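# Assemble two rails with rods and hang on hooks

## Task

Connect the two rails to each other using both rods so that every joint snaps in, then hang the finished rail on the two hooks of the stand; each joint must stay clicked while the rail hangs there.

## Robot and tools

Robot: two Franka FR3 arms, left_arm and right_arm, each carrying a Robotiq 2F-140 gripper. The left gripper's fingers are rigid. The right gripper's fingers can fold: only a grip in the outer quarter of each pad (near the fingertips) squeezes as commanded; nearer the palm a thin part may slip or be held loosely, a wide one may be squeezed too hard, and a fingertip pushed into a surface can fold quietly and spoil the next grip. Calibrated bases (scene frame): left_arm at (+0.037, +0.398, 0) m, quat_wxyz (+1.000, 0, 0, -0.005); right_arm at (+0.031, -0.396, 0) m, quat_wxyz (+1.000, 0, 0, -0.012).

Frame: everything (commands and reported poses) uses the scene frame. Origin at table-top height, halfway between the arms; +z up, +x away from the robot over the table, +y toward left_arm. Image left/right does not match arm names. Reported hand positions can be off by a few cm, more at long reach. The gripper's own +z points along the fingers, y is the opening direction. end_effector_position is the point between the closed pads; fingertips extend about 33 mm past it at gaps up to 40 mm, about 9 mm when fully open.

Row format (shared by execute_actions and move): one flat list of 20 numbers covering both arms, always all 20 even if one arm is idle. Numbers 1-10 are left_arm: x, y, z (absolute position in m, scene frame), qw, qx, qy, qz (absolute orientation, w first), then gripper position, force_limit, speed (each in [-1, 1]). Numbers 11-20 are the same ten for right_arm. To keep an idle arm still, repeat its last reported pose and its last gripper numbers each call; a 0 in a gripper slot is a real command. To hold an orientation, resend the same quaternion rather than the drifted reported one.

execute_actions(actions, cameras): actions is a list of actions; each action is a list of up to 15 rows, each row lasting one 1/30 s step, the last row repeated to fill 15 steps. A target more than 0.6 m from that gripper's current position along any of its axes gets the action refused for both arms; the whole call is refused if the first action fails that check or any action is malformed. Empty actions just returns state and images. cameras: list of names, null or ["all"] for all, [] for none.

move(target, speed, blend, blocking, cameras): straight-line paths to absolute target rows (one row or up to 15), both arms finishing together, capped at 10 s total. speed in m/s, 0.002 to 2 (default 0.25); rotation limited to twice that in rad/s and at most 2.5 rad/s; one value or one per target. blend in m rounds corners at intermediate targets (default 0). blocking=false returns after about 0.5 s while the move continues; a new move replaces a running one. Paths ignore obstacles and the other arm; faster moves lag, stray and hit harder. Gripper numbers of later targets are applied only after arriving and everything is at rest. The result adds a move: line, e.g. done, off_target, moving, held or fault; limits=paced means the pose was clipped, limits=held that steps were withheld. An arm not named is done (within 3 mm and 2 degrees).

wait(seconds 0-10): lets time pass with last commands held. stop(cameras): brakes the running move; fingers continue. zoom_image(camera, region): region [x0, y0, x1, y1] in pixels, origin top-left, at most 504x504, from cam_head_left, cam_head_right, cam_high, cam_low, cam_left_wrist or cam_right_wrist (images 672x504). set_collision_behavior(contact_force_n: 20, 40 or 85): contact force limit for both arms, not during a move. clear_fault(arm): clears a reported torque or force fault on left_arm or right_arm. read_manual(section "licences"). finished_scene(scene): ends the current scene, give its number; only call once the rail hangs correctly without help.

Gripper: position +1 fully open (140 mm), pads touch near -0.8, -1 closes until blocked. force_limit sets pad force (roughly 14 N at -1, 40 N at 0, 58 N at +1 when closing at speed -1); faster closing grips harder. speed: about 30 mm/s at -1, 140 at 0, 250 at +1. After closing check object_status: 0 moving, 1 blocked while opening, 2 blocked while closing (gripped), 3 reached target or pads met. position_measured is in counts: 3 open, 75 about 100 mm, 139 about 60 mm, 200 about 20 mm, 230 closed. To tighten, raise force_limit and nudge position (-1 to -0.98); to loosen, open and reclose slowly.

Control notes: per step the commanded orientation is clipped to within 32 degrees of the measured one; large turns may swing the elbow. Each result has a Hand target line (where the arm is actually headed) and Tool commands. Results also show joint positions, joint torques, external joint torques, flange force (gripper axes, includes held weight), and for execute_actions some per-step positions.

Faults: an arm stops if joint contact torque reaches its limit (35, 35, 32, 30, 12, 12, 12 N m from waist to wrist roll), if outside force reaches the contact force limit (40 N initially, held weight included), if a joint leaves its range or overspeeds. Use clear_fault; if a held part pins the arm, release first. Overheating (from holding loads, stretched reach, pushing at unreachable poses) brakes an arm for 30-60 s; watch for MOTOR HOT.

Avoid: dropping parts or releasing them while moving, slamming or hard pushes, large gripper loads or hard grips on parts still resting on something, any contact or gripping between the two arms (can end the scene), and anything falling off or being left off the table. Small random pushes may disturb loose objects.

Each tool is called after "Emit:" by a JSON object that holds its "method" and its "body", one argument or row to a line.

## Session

Scene 1 done. Now scene 2: get the initial state.

Emit:
{"method": "execute_actions", "body": {
  "actions": []
}}

Scene clock: 0.00 s.
left_arm: end_effector_position=(+0.4210, +0.1985, +0.2143) position_measured=3 object_status=3 end_effector_quat_wxyz=(+0.068, -0.250, +0.966, +0.022) | right_arm: end_effector_position=(+0.2695, -0.4376, +0.2491) position_measured=3 object_status=3 end_effector_quat_wxyz=(-0.354, -0.224, +0.713, -0.563)
Joint positions: left_arm=[-0.611 -0.396 0.06 -2.517 0.186 2.174 0.398] | right_arm=[0.355 0.088 0.409 -2.466 -0.631 1.175 1.966]
Joint velocities: within noise
Joint torques (N m): no reading
External joint torques (N m): no reading
Flange force (N): no reading
Hand target: left_arm +0.4210, +0.1985, +0.2143; +0.068, -0.250, +0.966, +0.022 | right_arm +0.2695, -0.4376, +0.2491; -0.354, -0.224, +0.713, -0.563
Tool commands: left_gripper/position=+1.0 left_gripper/force_limit=+1.0 left_gripper/speed=+1.0 right_gripper/position=+1.0 right_gripper/force_limit=+1.0 right_gripper/speed=+1.0

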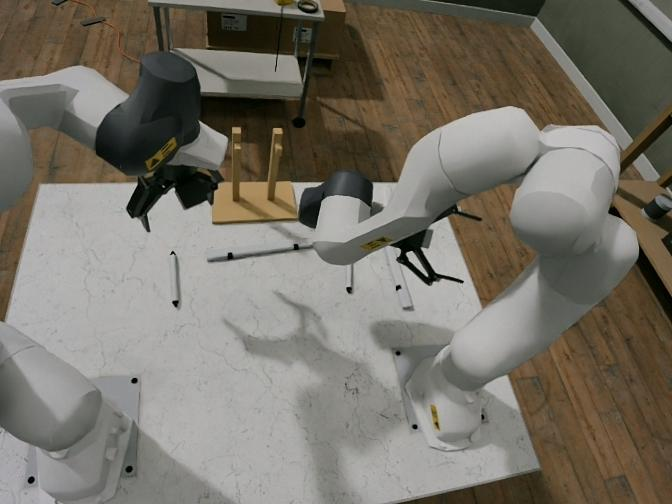

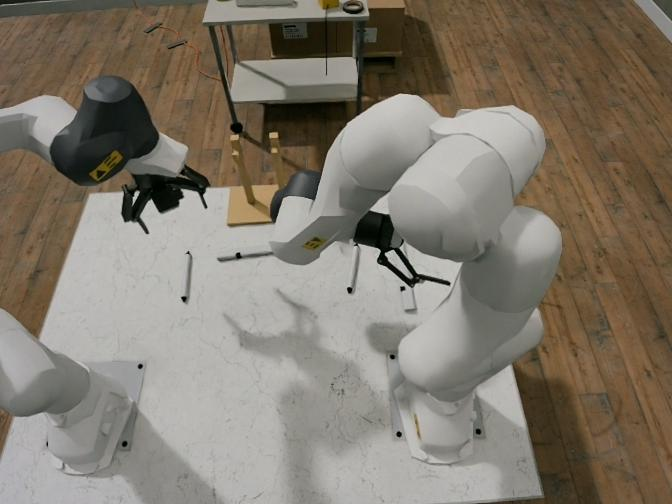

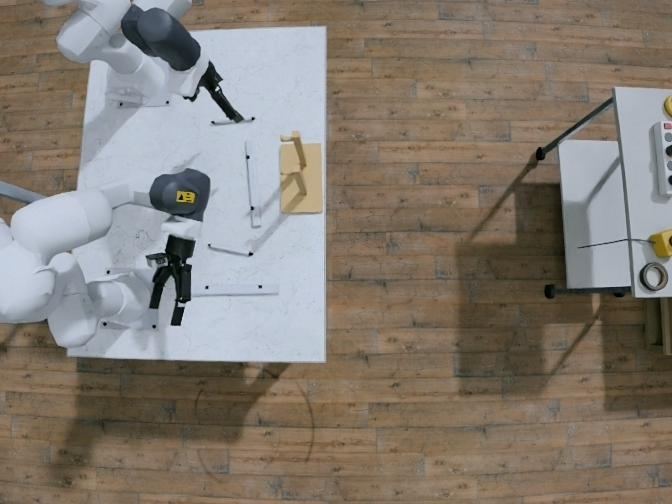

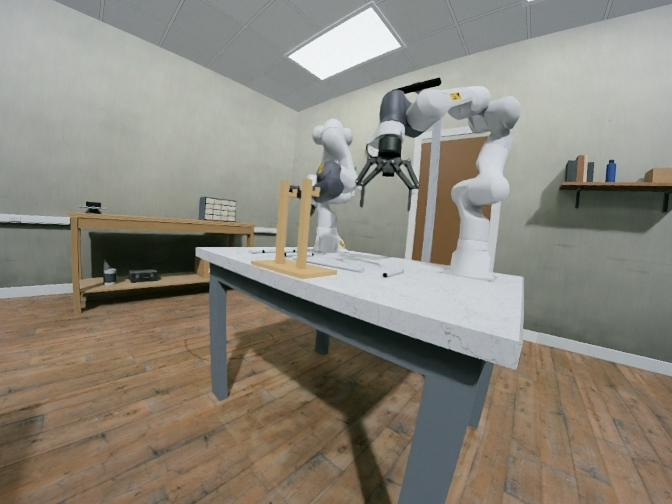

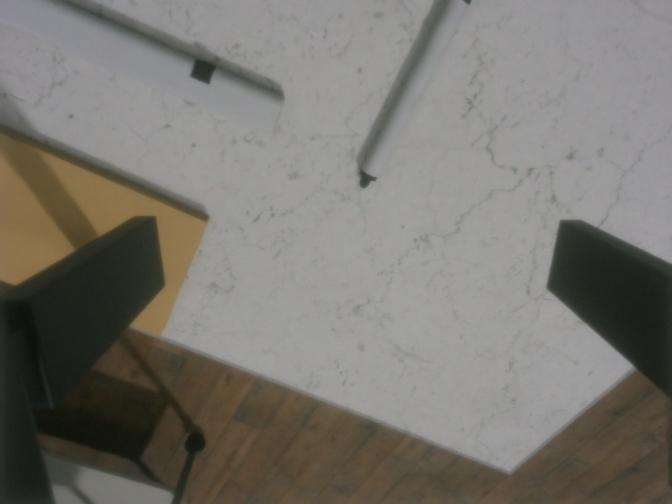

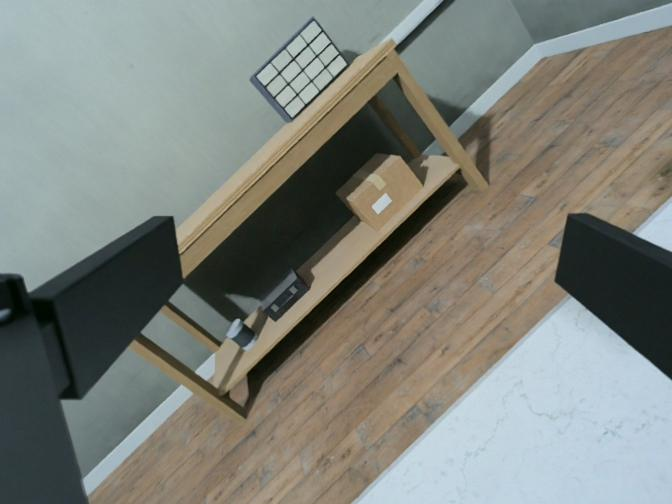

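Emit:
{"method": "zoom_image", "body": {
  "camera": "cam_high",
  "region": [180, 100, 340, 220]
}}

Emit:
{"method": "zoom_image", "body": {
  "camera": "cam_high",
  "region": [180, 200, 340, 320]
}}

Scaled by 3.150 from the camera's 672x504 image, which has a finer 960x720 frame.

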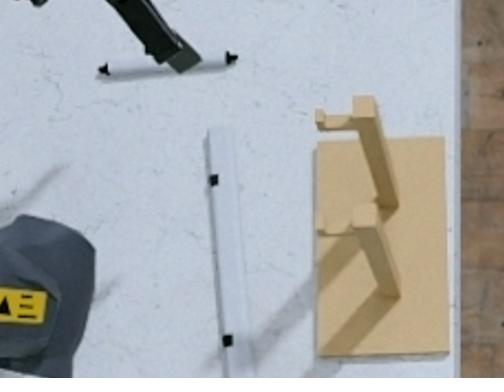

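Scaled by 3.150 from the camera's 672x504 image, which has a finer 960x720 frame.

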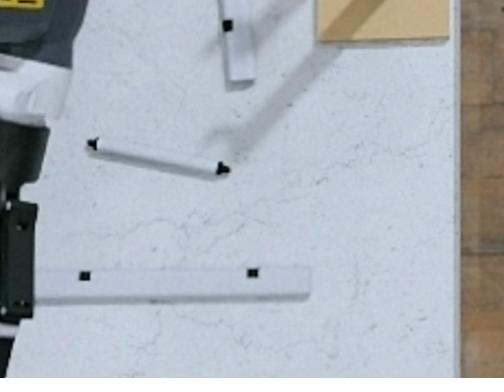

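Emit:
{"method": "move", "body": {
  "target": [
    [0.40,0.21,0.22,0,0.7071,-0.7071,0,-0.2,-0.05,1,0.30,-0.33,0.33,0,0.9954,-0.0958,0,-0.2,-0.05,1],
    [0.385,0.222,0.14,0,0.99905,0.04362,0,-0.2,-0.05,1,0.372,-0.238,0.16,0,0.9954,-0.0958,0,-0.2,-0.05,1]
  ],
  "speed": [0.5,0.4],
  "blend": [0.03,0]
}}

Scene clock: 125.13 s.
left_arm: end_effector_position=(+0.3851, +0.2225, +0.1396) position_measured=154 object_status=3 end_effector_quat_wxyz=(+0.000, +0.999, +0.040, +0.000) | right_arm: end_effector_position=(+0.3701, -0.2385, +0.1601) position_measured=154 object_status=3 end_effector_quat_wxyz=(+0.000, +0.996, -0.093, -0.002)
Joint positions: left_arm=[0.345 -0.519 -0.817 -2.661 -0.475 2.23 -1.758] | right_arm=[1.871 -1.447 -1.16 -2.58 -1.152 1.463 -0.051]
Joint velocities: left_arm=[-0.001 0 0.001 0.002 0.001 -0.001 -0.005] | right_arm=[within noise]
Joint torques (N m): left_arm=[0.55 -7.43 9.19 21.72 0.32 2.49 -0.19] | right_arm=[1.68 16.51 22.58 9.74 0.61 2.82 0.5]
External joint torques (N m): left_arm=[0.56 -0.01 0.76 0.88 -0.38 -0.16 -0.19] | right_arm=[1.64 0.84 0.05 0.65 -0.15 0.24 0.5]
Flange force (N): left_arm=[1.9 0.2 -2.4] | right_arm=[2.1 -8.6 -1.5]
Hand target: left_arm +0.3850, +0.2220, +0.1400; +0.000, +0.999, +0.044, +0.000 | right_arm +0.3720, -0.2380, +0.1600; +0.000, +0.995, -0.096, +0.000
Off the commanded pose: left_arm 0.001 m, 0 deg | right_arm 0.002 m, 0 deg.
move: done

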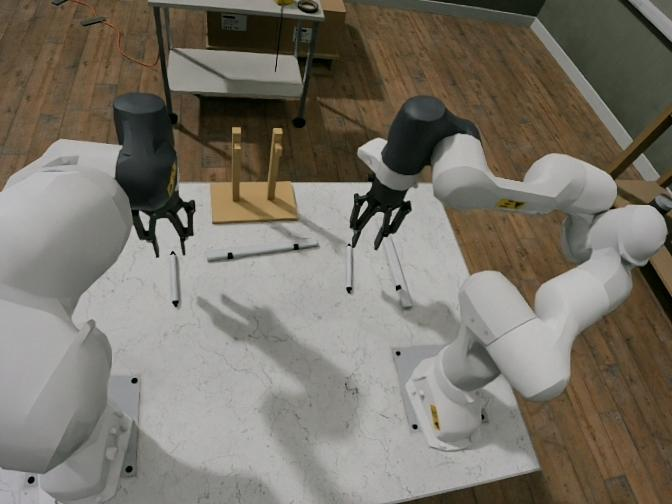

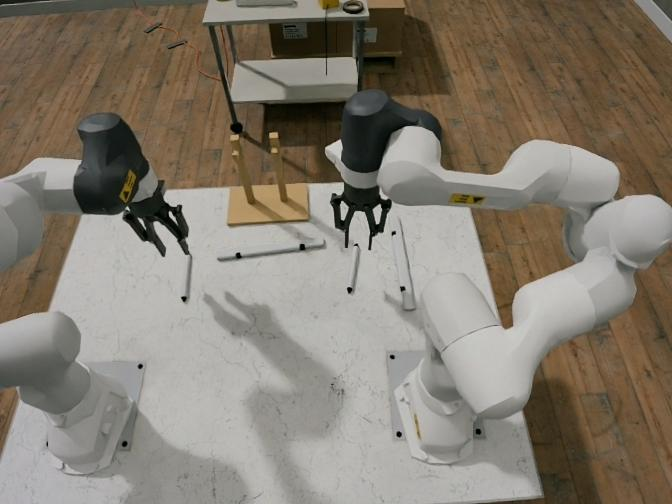

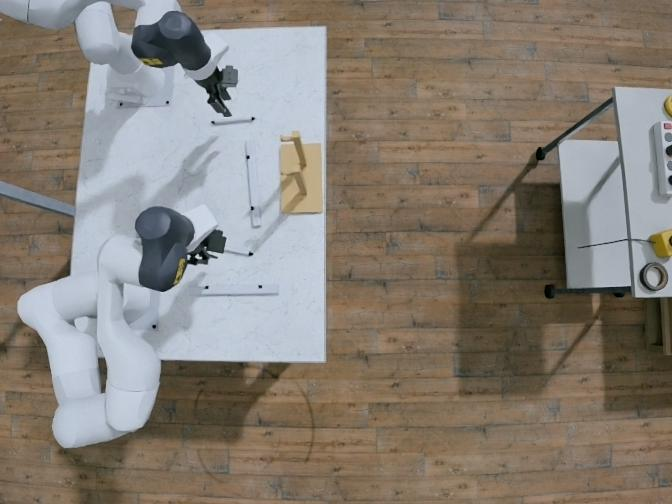

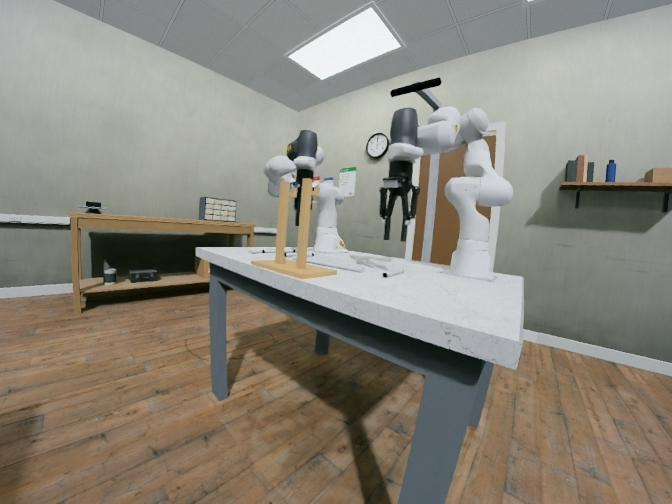

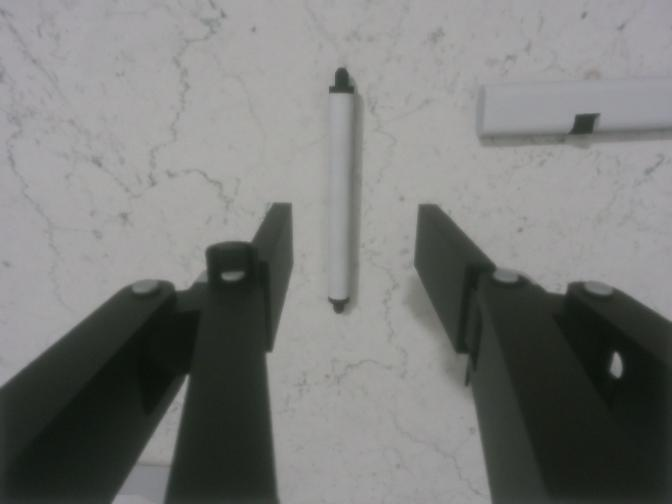

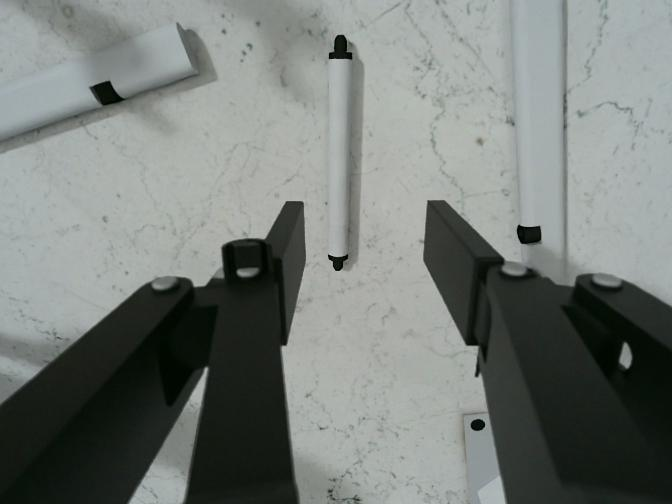

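Emit:
{"method": "move", "body": {
  "target": [
    [0.392,0.229,0.10,-0.0052,0.9906,0.0398,0.1304,-0.2,-0.05,-1,0.30,-0.33,0.33,0,0.9954,-0.0958,0,-0.2,-0.05,1],
    [0.392,0.229,0.075,-0.0052,0.9906,0.0398,0.1304,-0.2,-0.05,-1,0.2695,-0.4376,0.2491,-0.354,-0.224,0.713,-0.563,-0.2,-0.05,1]
  ],
  "speed": [0.5,0.5],
  "blend": [0.03,0],
  "cameras": ["cam_left_wrist","cam_head_left"]
}}

Scene clock: 164.93 s.
left_arm: end_effector_position=(+0.3921, +0.2288, +0.0755) position_measured=154 object_status=3 end_effector_quat_wxyz=(-0.006, +0.991, +0.037, +0.130) | right_arm: end_effector_position=(+0.2708, -0.4379, +0.2490) position_measured=154 object_status=3 end_effector_quat_wxyz=(-0.353, -0.227, +0.712, -0.562)
Joint positions: left_arm=[0.293 -0.496 -1.015 -2.914 -0.656 2.757 -1.762] | right_arm=[0.659 0.078 0.104 -2.471 -0.627 1.192 1.942]
Joint velocities: left_arm=[within noise] | right_arm=[0 -0.002 0 0 0 -0.001 0.005]
Joint torques (N m): left_arm=[0.49 -3.97 8.33 16.52 0.12 3.5 -0.14] | right_arm=[1.2 -26.02 0.57 15.97 -0.3 -2.52 0.52]
External joint torques (N m): left_arm=[0.48 0.81 0.8 0.39 -0.34 0.32 -0.14] | right_arm=[1.19 -0.53 0.45 0.96 0.36 -0.37 0.56]
Flange force (N): left_arm=[2.8 -0.4 4.4] | right_arm=[2.0 1.1 -4.0]
Hand target: left_arm +0.3920, +0.2290, +0.0750; -0.005, +0.991, +0.040, +0.130 | right_arm +0.2695, -0.4376, +0.2491; -0.354, -0.224, +0.713, -0.563
Off the commanded pose: left_arm 0.001 m, 0 deg | right_arm 0.001 m, 0 deg.
move: done
Images, in order (width x height): cam_head_left 672x504, cam_left_wrist 672x504.

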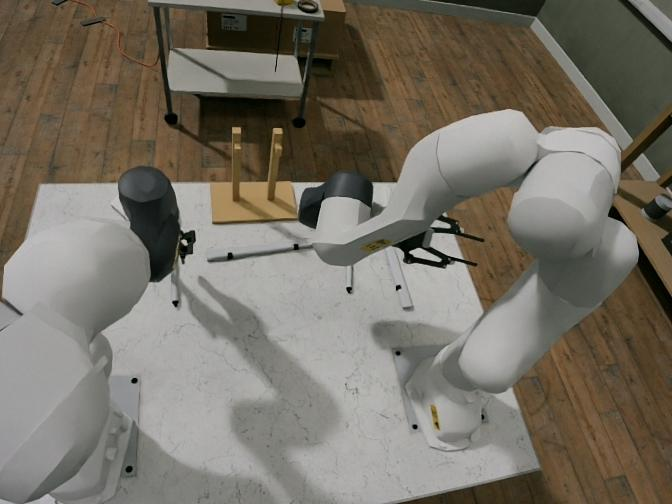

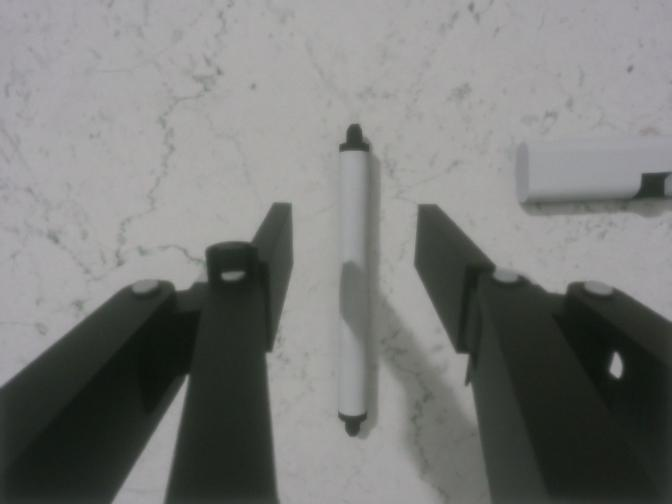

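Emit:
{"method": "move", "body": {
  "target": [
    [0.392,0.229,0.045,-0.0052,0.9906,0.0398,0.1304,-0.2,-0.05,-1,0.29,-0.40,0.35,0,0.4226,-0.9063,0,-0.2,-0.05,1],
    [0.392,0.229,0.0335,-0.0052,0.9906,0.0398,0.1304,-0.2,-0.05,-1,0.33,-0.30,0.30,0,0.7071,-0.7071,0,-0.2,-0.05,1]
  ],
  "speed": [0.4,0.4],
  "blend": [0.0,0],
  "cameras": ["cam_left_wrist","cam_head_left"]
}}

Scene clock: 186.67 s.
left_arm: end_effector_position=(+0.3918, +0.2292, +0.0336) position_measured=154 object_status=3 end_effector_quat_wxyz=(-0.006, +0.991, +0.038, +0.130) | right_arm: end_effector_position=(+0.3290, -0.2987, +0.2995) position_measured=154 object_status=3 end_effector_quat_wxyz=(+0.000, +0.705, -0.709, -0.001)
Joint positions: left_arm=[0.505 -0.32 -1.245 -2.922 -0.641 2.959 -1.784] | right_arm=[1.383 -1.123 -0.687 -2.512 -0.608 1.51 0.981]
Joint velocities: left_arm=[within noise] | right_arm=[0 -0.001 0.001 0.001 -0.002 -0.001 -0.008]
Joint torques (N m): left_arm=[0.58 -3.63 6.47 14.26 0.14 3.51 -0.07] | right_arm=[1.63 7.49 14.43 20.14 0.62 2.15 -0.04]
External joint torques (N m): left_arm=[0.57 0.56 0.71 0.37 -0.12 0.31 -0.08] | right_arm=[1.62 -0.23 -0.06 0.92 -0.15 -0.32 -0.04]
Flange force (N): left_arm=[0.0 0.0 0.0] | right_arm=[-2.1 -3.1 -3.3]
Hand target: left_arm +0.3920, +0.2290, +0.0335; -0.005, +0.991, +0.040, +0.130 | right_arm +0.3300, -0.3000, +0.3000; +0.000, +0.707, -0.707, +0.000
Off the commanded pose: left_arm 0.000 m, 0 deg | right_arm 0.002 m, 0 deg.
move: done
Images, in order (width x height): cam_head_left 672x504, cam_left_wrist 672x504.

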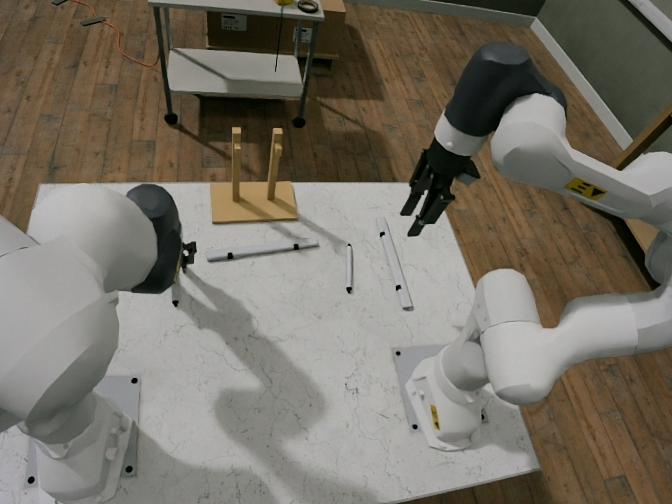

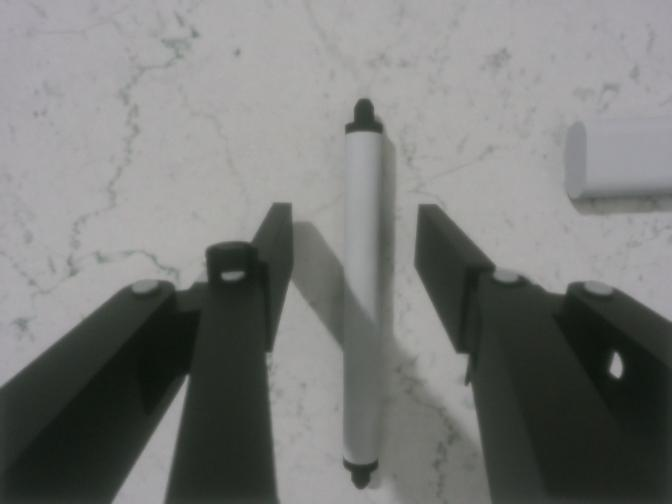

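Emit:
{"method": "move", "body": {
  "target": [
    [0.392,0.2265,0.0335,-0.0052,0.9906,0.0398,0.1304,-1,-0.05,-1,0.29,-0.40,0.35,0,0.4226,-0.9063,0,-0.2,-0.05,1],
    [0.392,0.2265,0.0335,-0.0052,0.9906,0.0398,0.1304,-1,-0.05,-1,0.2695,-0.4376,0.2491,-0.354,-0.224,0.713,-0.563,-0.2,-0.05,1],
    [0.392,0.2265,0.0335,-0.0052,0.9906,0.0398,0.1304,-1,-0.05,-1,0.42,-0.12,0.30,0,0.6428,-0.766,0,-0.2,-0.05,1]
  ],
  "speed": [0.5,0.5,0.5],
  "blend": [0.03,0.02,0],
  "cameras": ["cam_left_wrist","cam_head_left","cam_high"]
}}

Scene clock: 226.80 s.
left_arm: end_effector_position=(+0.3919, +0.2268, +0.0335) position_measured=209 object_status=2 end_effector_quat_wxyz=(-0.006, +0.991, +0.038, +0.130) | right_arm: end_effector_position=(+0.4193, -0.1215, +0.3000) position_measured=154 object_status=3 end_effector_quat_wxyz=(-0.001, -0.641, +0.768, -0.002)
Joint positions: left_arm=[0.512 -0.32 -1.257 -2.918 -0.641 2.96 -1.789] | right_arm=[1.042 -0.282 -0.359 -2.148 -0.106 1.879 0.884]
Joint velocities: left_arm=[within noise] | right_arm=[0 0 0 0 0 0 -0.007]
Joint torques (N m): left_arm=[0.5 -3.81 6.61 14.43 0.14 3.29 -0.14] | right_arm=[1.66 -21.34 2.82 25.68 0.99 2.72 -0.02]
External joint torques (N m): left_arm=[0.47 0.19 0.77 0.53 -0.11 0.08 -0.14] | right_arm=[1.61 -0.36 -0.04 1.14 0.27 0.24 -0.02]
Flange force (N): left_arm=[0.0 0.0 0.0] | right_arm=[-3.0 -1.3 -2.2]
Hand target: left_arm +0.3920, +0.2265, +0.0335; -0.005, +0.991, +0.040, +0.130 | right_arm +0.4200, -0.1200, +0.3000; +0.000, -0.643, +0.766, +0.000
Off the commanded pose: left_arm 0.000 m, 0 deg | right_arm 0.002 m, 0 deg.
move: done; blend cut to 0 m at target 1
Images, in order (width x height): cam_head_left 672x504, cam_high 672x504, cam_left_wrist 672x504.

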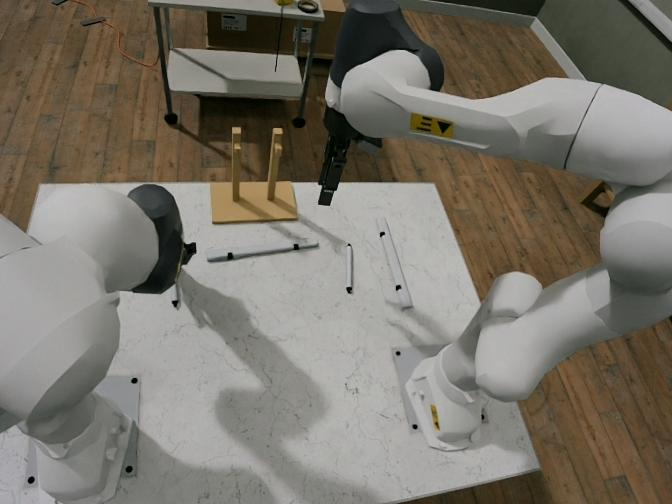

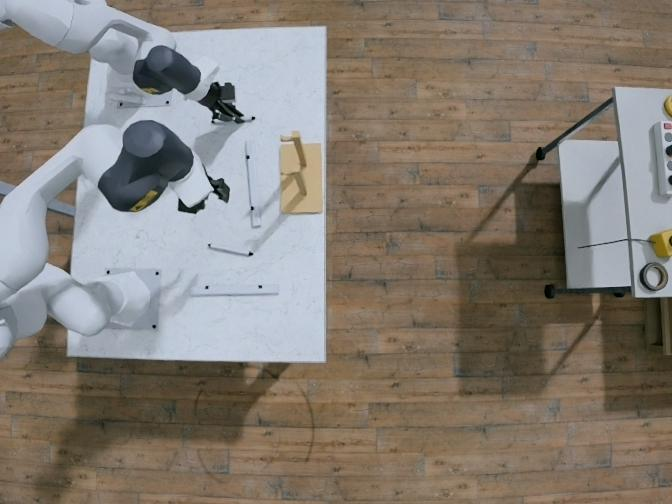

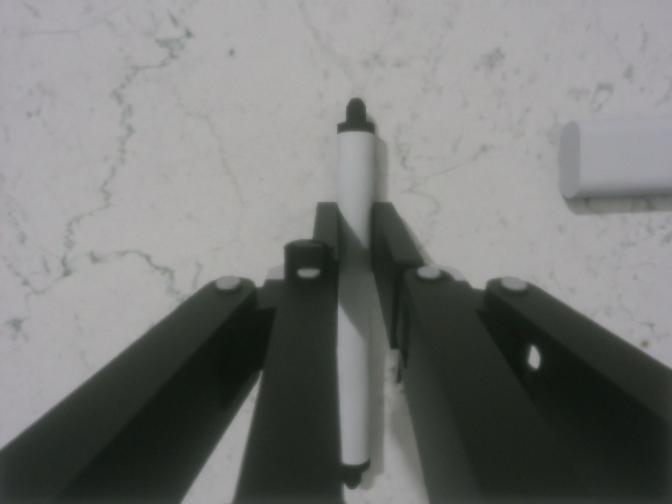

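Emit:
{"method": "move", "body": {
  "target": [
    [0.392,0.2265,0.060,-0.0052,0.9906,0.0398,0.1304,-1,-0.05,-1,0.40,-0.19,0.22,0.0124,0.9869,-0.0942,0.1299,-0.2,-0.05,1],
    [0.352,0.080,0.060,-0.0052,0.9906,0.0398,0.1304,-1,-0.05,-1,0.398,-0.231,0.09,0.0124,0.9869,-0.0942,0.1299,-0.2,-0.05,1],
    [0.352,0.080,0.037,-0.0052,0.9906,0.0398,0.1304,-1,-0.05,-1,0.398,-0.231,0.065,0.0124,0.9869,-0.0942,0.1299,-0.2,-0.05,1]
  ],
  "speed": [0.35,0.2,0.1],
  "blend": [0.01,0.005,0],
  "cameras": ["cam_left_wrist","cam_right_wrist","cam_high"]
}}

Scene clock: 269.13 s.
left_arm: end_effector_position=(+0.3508, +0.0808, +0.0364) position_measured=209 object_status=2 end_effector_quat_wxyz=(-0.006, +0.991, +0.037, +0.129) | right_arm: end_effector_position=(+0.3964, -0.2313, +0.0646) position_measured=154 object_status=3 end_effector_quat_wxyz=(+0.013, +0.987, -0.092, +0.128)
Joint positions: left_arm=[0.604 -0.501 -1.668 -2.683 -0.724 2.746 -2.087] | right_arm=[1.374 -0.397 -0.985 -2.83 -1.035 2.594 -0.111]
Joint velocities: left_arm=[within noise] | right_arm=[0.001 0 0 -0.001 -0.001 0.004 0.006]
Joint torques (N m): left_arm=[0.59 7.25 12.91 14.45 -0.08 3.48 -0.15] | right_arm=[0.62 -6.5 6.99 17.87 0.5 2.78 0.53]
External joint torques (N m): left_arm=[0.56 -0.51 1.14 0.82 -0.42 0.39 -0.16] | right_arm=[0.56 0.29 0.5 1.12 -0.12 0.21 0.52]
Flange force (N): left_arm=[1.6 0.2 -2.9] | right_arm=[0.6 -4.8 3.1]
Hand target: left_arm +0.3520, +0.0800, +0.0370; -0.005, +0.991, +0.040, +0.130 | right_arm +0.3980, -0.2310, +0.0650; +0.012, +0.987, -0.094, +0.130
Off the commanded pose: left_arm 0.002 m, 0 deg | right_arm 0.002 m, 0 deg.
move: done
Images, in order (width x height): cam_high 672x504, cam_left_wrist 672x504, cam_right_wrist 672x504.

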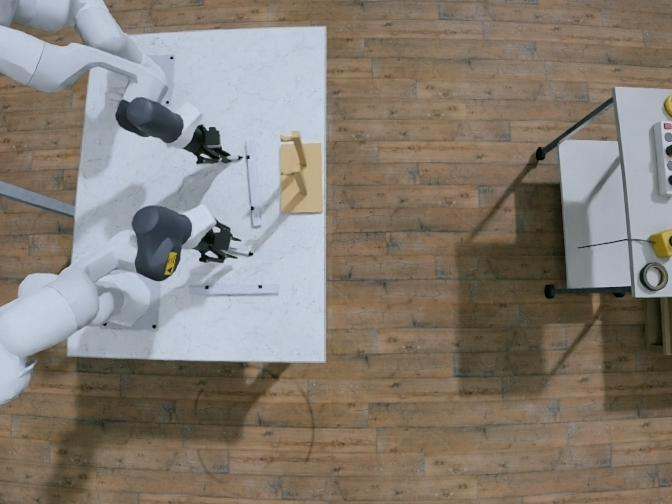

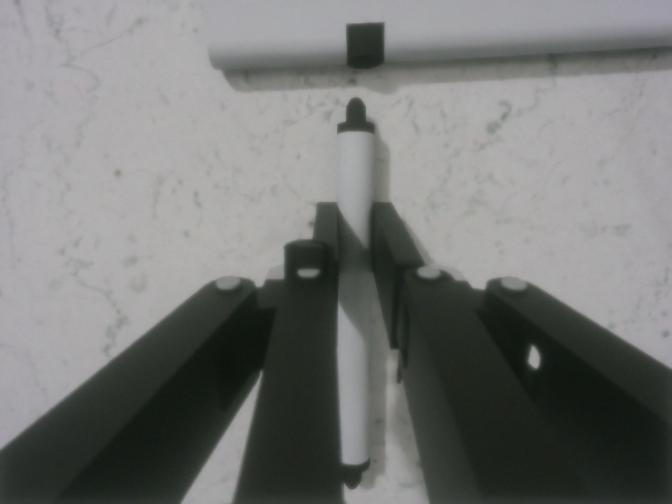

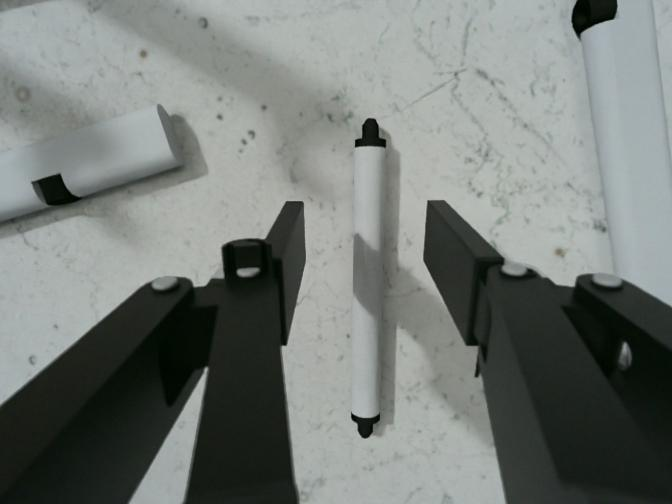

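Emit:
{"method": "move", "body": {
  "target": [
    [0.3523,0.0762,0.0336,-0.0052,0.9906,0.0398,0.1304,-1,-0.05,-1,0.3995,-0.2308,0.0385,0.0124,0.9869,-0.0942,0.1299,-0.2,-0.05,-1],
    [0.3523,0.0762,0.0336,-0.0052,0.9906,0.0398,0.1304,-1,-0.05,-1,0.3995,-0.2308,0.0385,0.0124,0.9869,-0.0942,0.1299,-1,-0.05,-1]
  ],
  "speed": [0.05,0.1],
  "cameras": ["cam_left_wrist","cam_right_wrist"]
}}

Emit:
{"method": "zoom_image", "body": {
  "camera": "cam_left_wrist",
  "region": [270, 0, 460, 140]
}}

Scene clock: 303.87 s.
left_arm: end_effector_position=(+0.3544, +0.0757, +0.0353) position_measured=209 object_status=2 end_effector_quat_wxyz=(-0.004, +0.990, +0.037, +0.133) | right_arm: end_effector_position=(+0.3983, -0.2310, +0.0383) position_measured=209 object_status=0 end_effector_quat_wxyz=(+0.013, +0.987, -0.093, +0.129)
Joint positions: left_arm=[0.634 -0.502 -1.699 -2.67 -0.725 2.758 -2.09] | right_arm=[1.419 -0.247 -1.05 -2.825 -1.048 2.743 -0.078]
Joint velocities: within noise
Joint torques (N m): left_arm=[0.59 9.21 10.86 12.97 -0.13 2.72 -0.19] | right_arm=[0.89 -8.45 4.81 16.58 0.74 2.78 0.49]
External joint torques (N m): left_arm=[0.59 0.61 -1.06 -0.71 -0.46 -0.39 -0.19] | right_arm=[0.9 0.14 0.54 0.9 0.09 0.23 0.48]
Flange force (N): left_arm=[0.8 2.8 11.2] | right_arm=[0.2 -5.2 3.4]
Hand target: left_arm +0.3523, +0.0762, +0.0336; -0.005, +0.991, +0.040, +0.130 | right_arm +0.3995, -0.2308, +0.0385; +0.012, +0.987, -0.094, +0.130
Off the commanded pose: left_arm 0.003 m, 0 deg | right_arm 0.001 m, 0 deg.
move: done
Images, in order (width x height): cam_left_wrist 672x504, cam_right_wrist 672x504.

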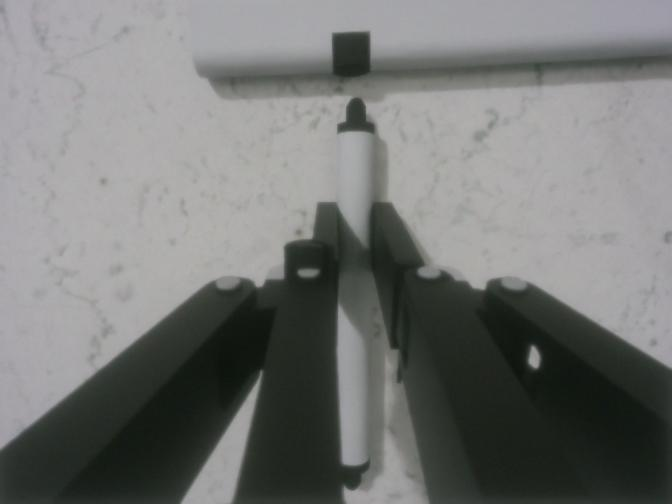

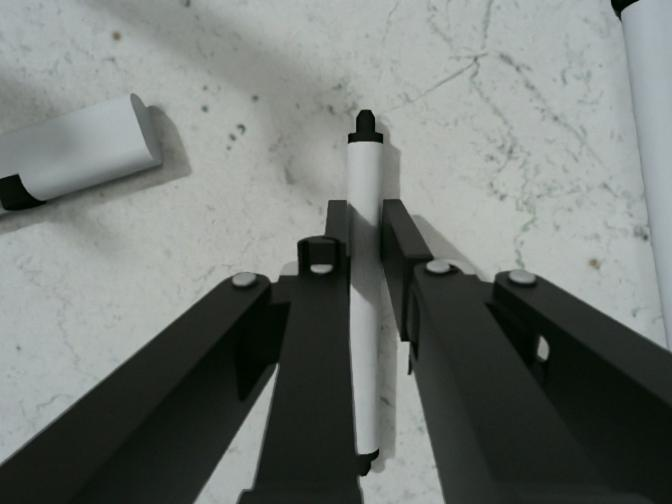

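Scaled by 2.653 from the camera's 672x504 image, which has a finer 960x720 frame.

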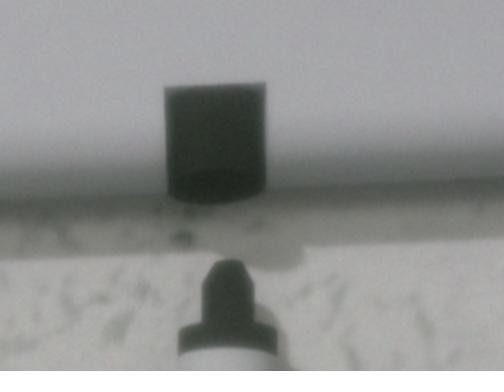

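Emit:
{"method": "move", "body": {
  "target": [
    [0.3545,0.0768,0.0365,-0.0052,0.9906,0.0398,0.1304,-1,-0.05,-1,0.3985,-0.231,0.065,0.0124,0.9869,-0.0942,0.1299,-1,-0.05,-1],
    [0.3675,0.0779,0.0365,-0.0052,0.9906,0.0398,0.1304,-1,-0.05,-1,0.3714,-0.1019,0.065,-0.0051,0.9906,0.0389,0.1304,-1,-0.05,-1],
    [0.3675,0.0779,0.0365,-0.0052,0.9906,0.0398,0.1304,-1,-0.05,-1,0.3714,-0.1019,0.041,-0.0051,0.9906,0.0389,0.1304,-1,-0.05,-1]
  ],
  "speed": [0.05,0.1,0.05],
  "cameras": ["cam_left_wrist","cam_right_wrist"]
}}

Emit:
{"method": "zoom_image", "body": {
  "camera": "cam_left_wrist",
  "region": [270, 30, 460, 170]
}}

Emit:
{"method": "zoom_image", "body": {
  "camera": "cam_right_wrist",
  "region": [270, 0, 460, 140]
}}

Scene clock: 339.23 s.
left_arm: end_effector_position=(+0.3670, +0.0788, +0.0361) position_measured=209 object_status=2 end_effector_quat_wxyz=(-0.006, +0.991, +0.042, +0.130) | right_arm: end_effector_position=(+0.3712, -0.1023, +0.0413) position_measured=209 object_status=2 end_effector_quat_wxyz=(-0.005, +0.991, +0.037, +0.131)
Joint positions: left_arm=[0.691 -0.498 -1.717 -2.649 -0.717 2.75 -2.074] | right_arm=[1.783 -0.069 -1.061 -2.72 -0.736 2.824 -0.266]
Joint velocities: left_arm=[within noise] | right_arm=[0.001 0 0 -0.001 -0.001 0.001 -0.007]
Joint torques (N m): left_arm=[0.58 9.21 13.22 14.55 0.29 3.4 0.2] | right_arm=[1.7 -12.45 1.52 17.86 1.09 3.05 -0.02]
External joint torques (N m): left_arm=[0.61 0.09 1.24 0.57 -0.07 0.28 0.19] | right_arm=[1.76 -0.12 0.2 1.04 0.38 0.36 -0.02]
Flange force (N): left_arm=[2.3 -1.4 -3.1] | right_arm=[0.0 0.0 0.0]
Hand target: left_arm +0.3675, +0.0779, +0.0365; -0.005, +0.991, +0.040, +0.130 | right_arm +0.3714, -0.1019, +0.0410; -0.005, +0.991, +0.039, +0.131
Off the commanded pose: left_arm 0.001 m, 0 deg | right_arm 0.001 m, 0 deg.
move: done
Images, in order (width x height): cam_left_wrist 672x504, cam_right_wrist 672x504.

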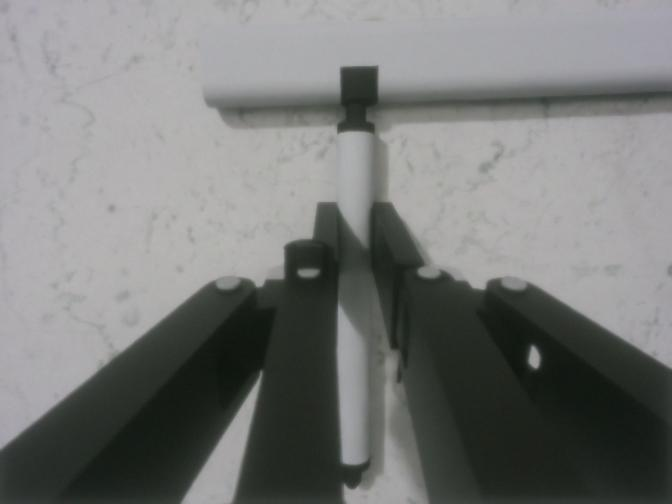

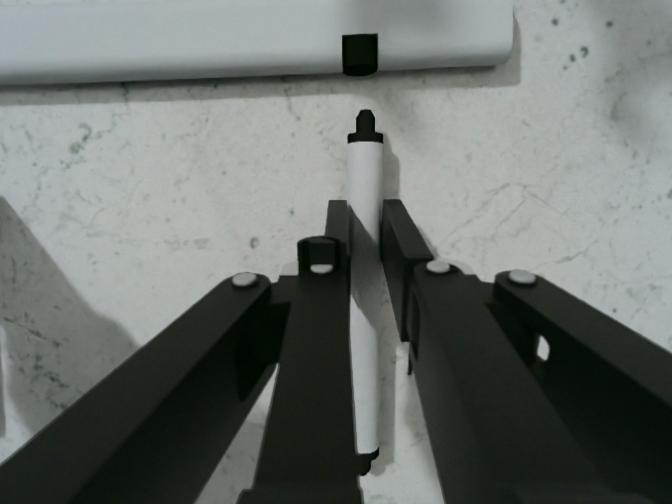

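Scaled by 2.653 from the camera's 672x504 image, which has a finer 960x720 frame.

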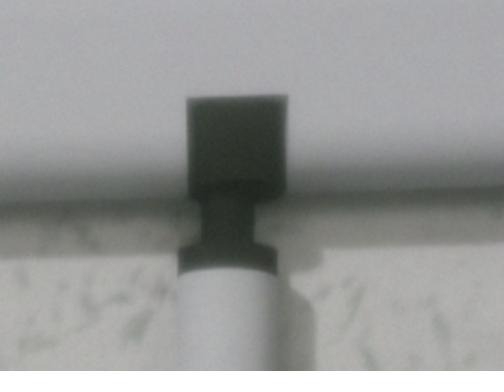

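Scaled by 2.653 from the camera's 672x504 image, which has a finer 960x720 frame.

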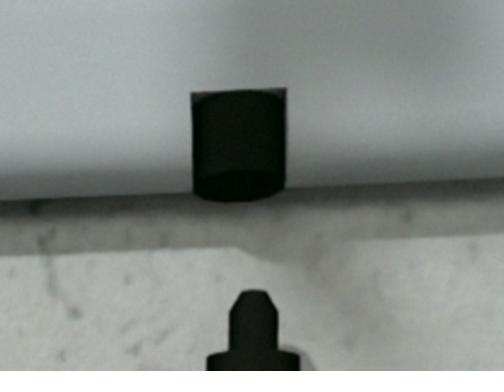

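Emit:
{"method": "move", "body": {
  "target": [
    [0.3680,0.0752,0.0368,-0.0068,0.9900,0.0519,0.1303,-1,-0.05,-1,0.3803,-0.1006,0.0390,-0.0068,0.9900,0.0519,0.1303,-1,-0.05,-1]
  ],
  "speed": [0.04],
  "cameras": ["cam_left_wrist","cam_right_wrist"]
}}

Emit:
{"method": "zoom_image", "body": {
  "camera": "cam_left_wrist",
  "region": [270, 30, 460, 170]
}}

Emit:
{"method": "zoom_image", "body": {
  "camera": "cam_right_wrist",
  "region": [270, 20, 460, 160]
}}

Scene clock: 386.07 s.
left_arm: end_effector_position=(+0.3677, +0.0755, +0.0367) position_measured=209 object_status=2 end_effector_quat_wxyz=(-0.007, +0.990, +0.049, +0.130) | right_arm: end_effector_position=(+0.3790, -0.1016, +0.0386) position_measured=209 object_status=2 end_effector_quat_wxyz=(-0.006, +0.990, +0.050, +0.130)
Joint positions: left_arm=[0.698 -0.513 -1.725 -2.636 -0.72 2.735 -2.091] | right_arm=[1.798 -0.03 -1.083 -2.713 -0.662 2.861 -0.36]
Joint velocities: left_arm=[within noise] | right_arm=[-0.001 -0.001 0 0 0.001 0.001 -0.007]
Joint torques (N m): left_arm=[0.54 9.22 13.78 14.6 -0.03 3.12 -0.12] | right_arm=[1.65 -12.82 0.7 17.78 1.09 3.08 -0.01]
External joint torques (N m): left_arm=[0.54 -0.45 1.34 0.6 -0.4 0 -0.13] | right_arm=[1.65 -0.22 0.09 1.06 0.38 0.33 -0.01]
Flange force (N): left_arm=[1.4 -0.2 -5.2] | right_arm=[0.0 0.0 0.0]
Hand target: left_arm +0.3680, +0.0752, +0.0368; -0.007, +0.990, +0.052, +0.130 | right_arm +0.3803, -0.1007, +0.0391; -0.007, +0.990, +0.052, +0.131
Off the commanded pose: left_arm 0.000 m, 0 deg | right_arm 0.002 m, 0 deg.
move: done
Images, in order (width x height): cam_left_wrist 672x504, cam_right_wrist 672x504.

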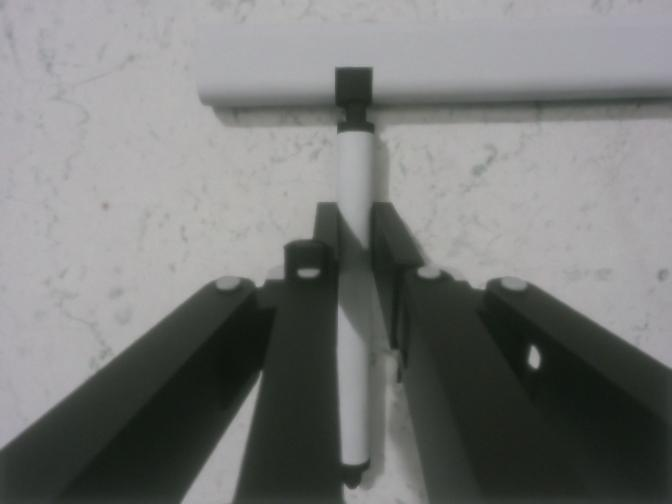

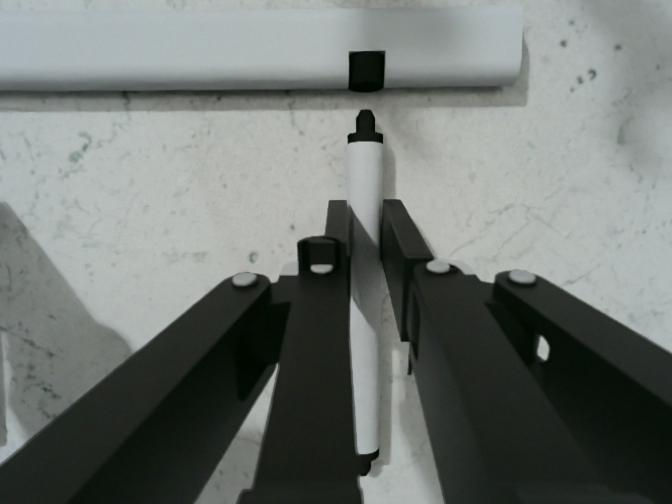

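Scaled by 2.653 from the camera's 672x504 image, which has a finer 960x720 frame.

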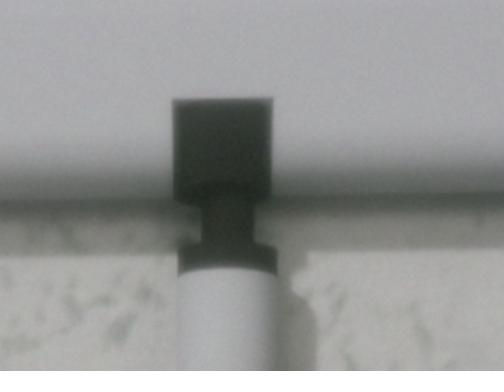

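Scaled by 2.653 from the camera's 672x504 image, which has a finer 960x720 frame.

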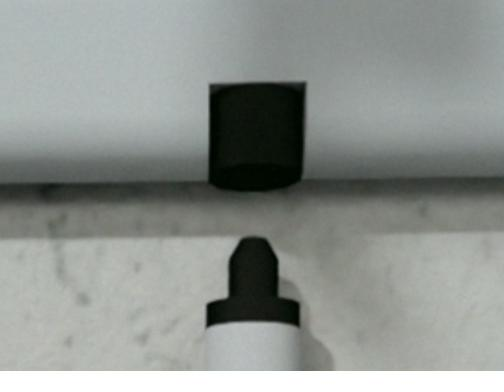

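Emit:
{"method": "execute_actions", "body": {
  "actions": []
}}

Scene clock: 430.30 s.
left_arm: end_effector_position=(+0.3677, +0.0755, +0.0367) position_measured=209 object_status=2 end_effector_quat_wxyz=(-0.007, +0.990, +0.049, +0.130) | right_arm: end_effector_position=(+0.3790, -0.1015, +0.0386) position_measured=209 object_status=2 end_effector_quat_wxyz=(-0.006, +0.990, +0.051, +0.130)
Joint positions: left_arm=[0.698 -0.513 -1.725 -2.636 -0.721 2.734 -2.091] | right_arm=[1.798 -0.029 -1.083 -2.713 -0.662 2.861 -0.361]
Joint velocities: within noise
Joint torques (N m): left_arm=[0.52 9.25 13.74 14.42 0 3.16 -0.1] | right_arm=[1.62 -12.93 0.77 17.81 1.07 3.04 0.01]
External joint torques (N m): left_arm=[0.48 -0.49 1.27 0.51 -0.36 0.05 -0.11] | right_arm=[1.57 -0.28 0.11 1.01 0.36 0.28 0.01]
Flange force (N): left_arm=[1.1 -0.5 -5.1] | right_arm=[0.0 0.0 0.0]
Hand target: left_arm +0.3680, +0.0752, +0.0368; -0.007, +0.990, +0.052, +0.130 | right_arm +0.3803, -0.1007, +0.0391; -0.007, +0.990, +0.052, +0.131
Tool commands: left_gripper/position=-1.0 left_gripper/force_limit=-0.05 left_gripper/speed=-1.0 right_gripper/position=-1.0 right_gripper/force_limit=-0.05 right_gripper/speed=-1.0
Off the commanded pose: left_arm 0.000 m, 0 deg | right_arm 0.002 m, 0 deg.

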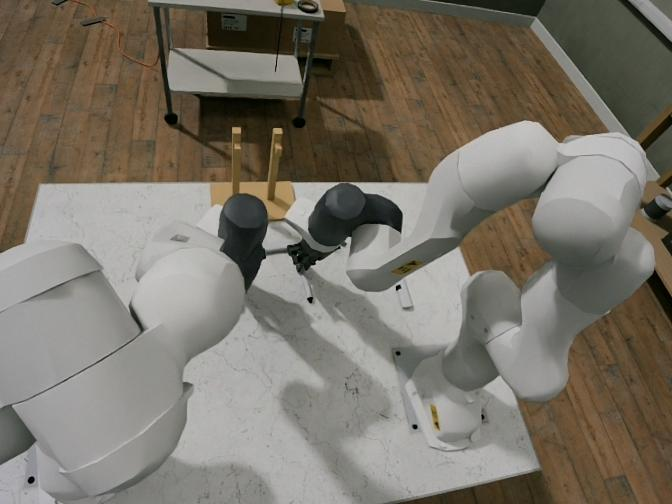

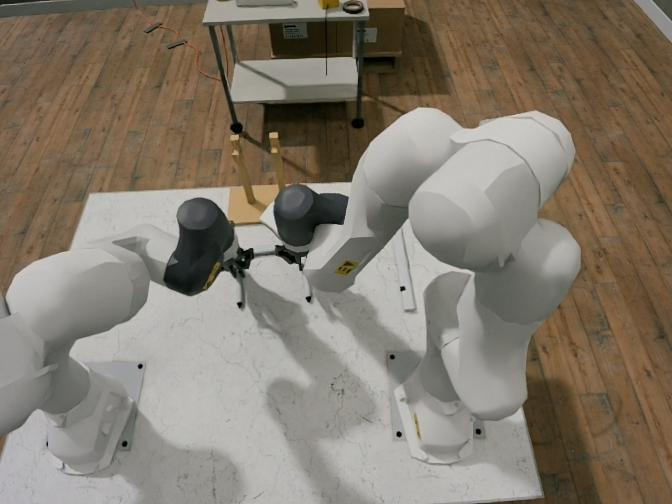

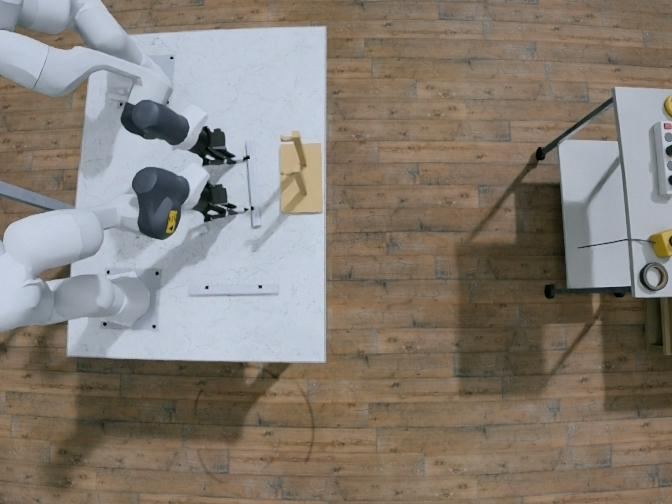

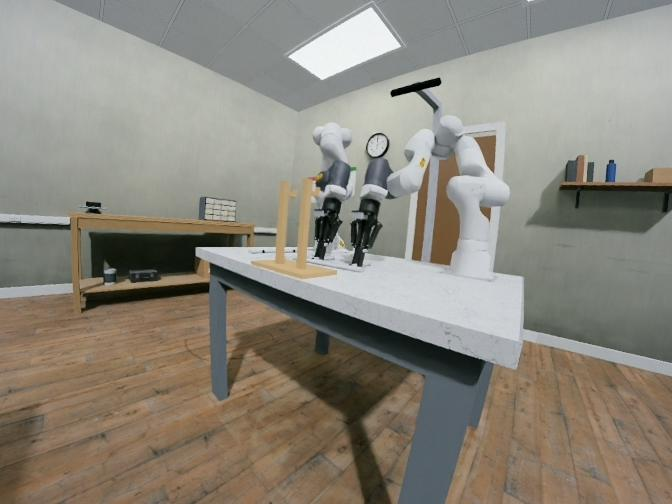

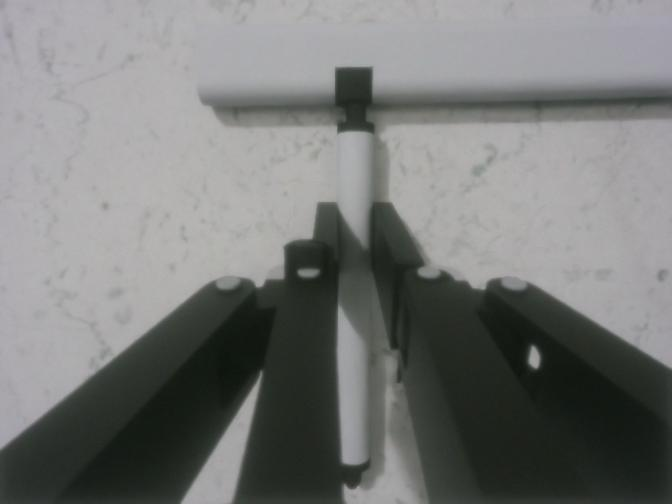

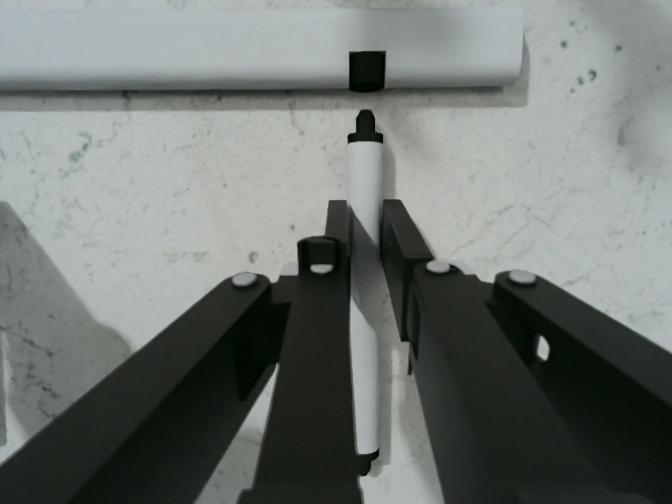

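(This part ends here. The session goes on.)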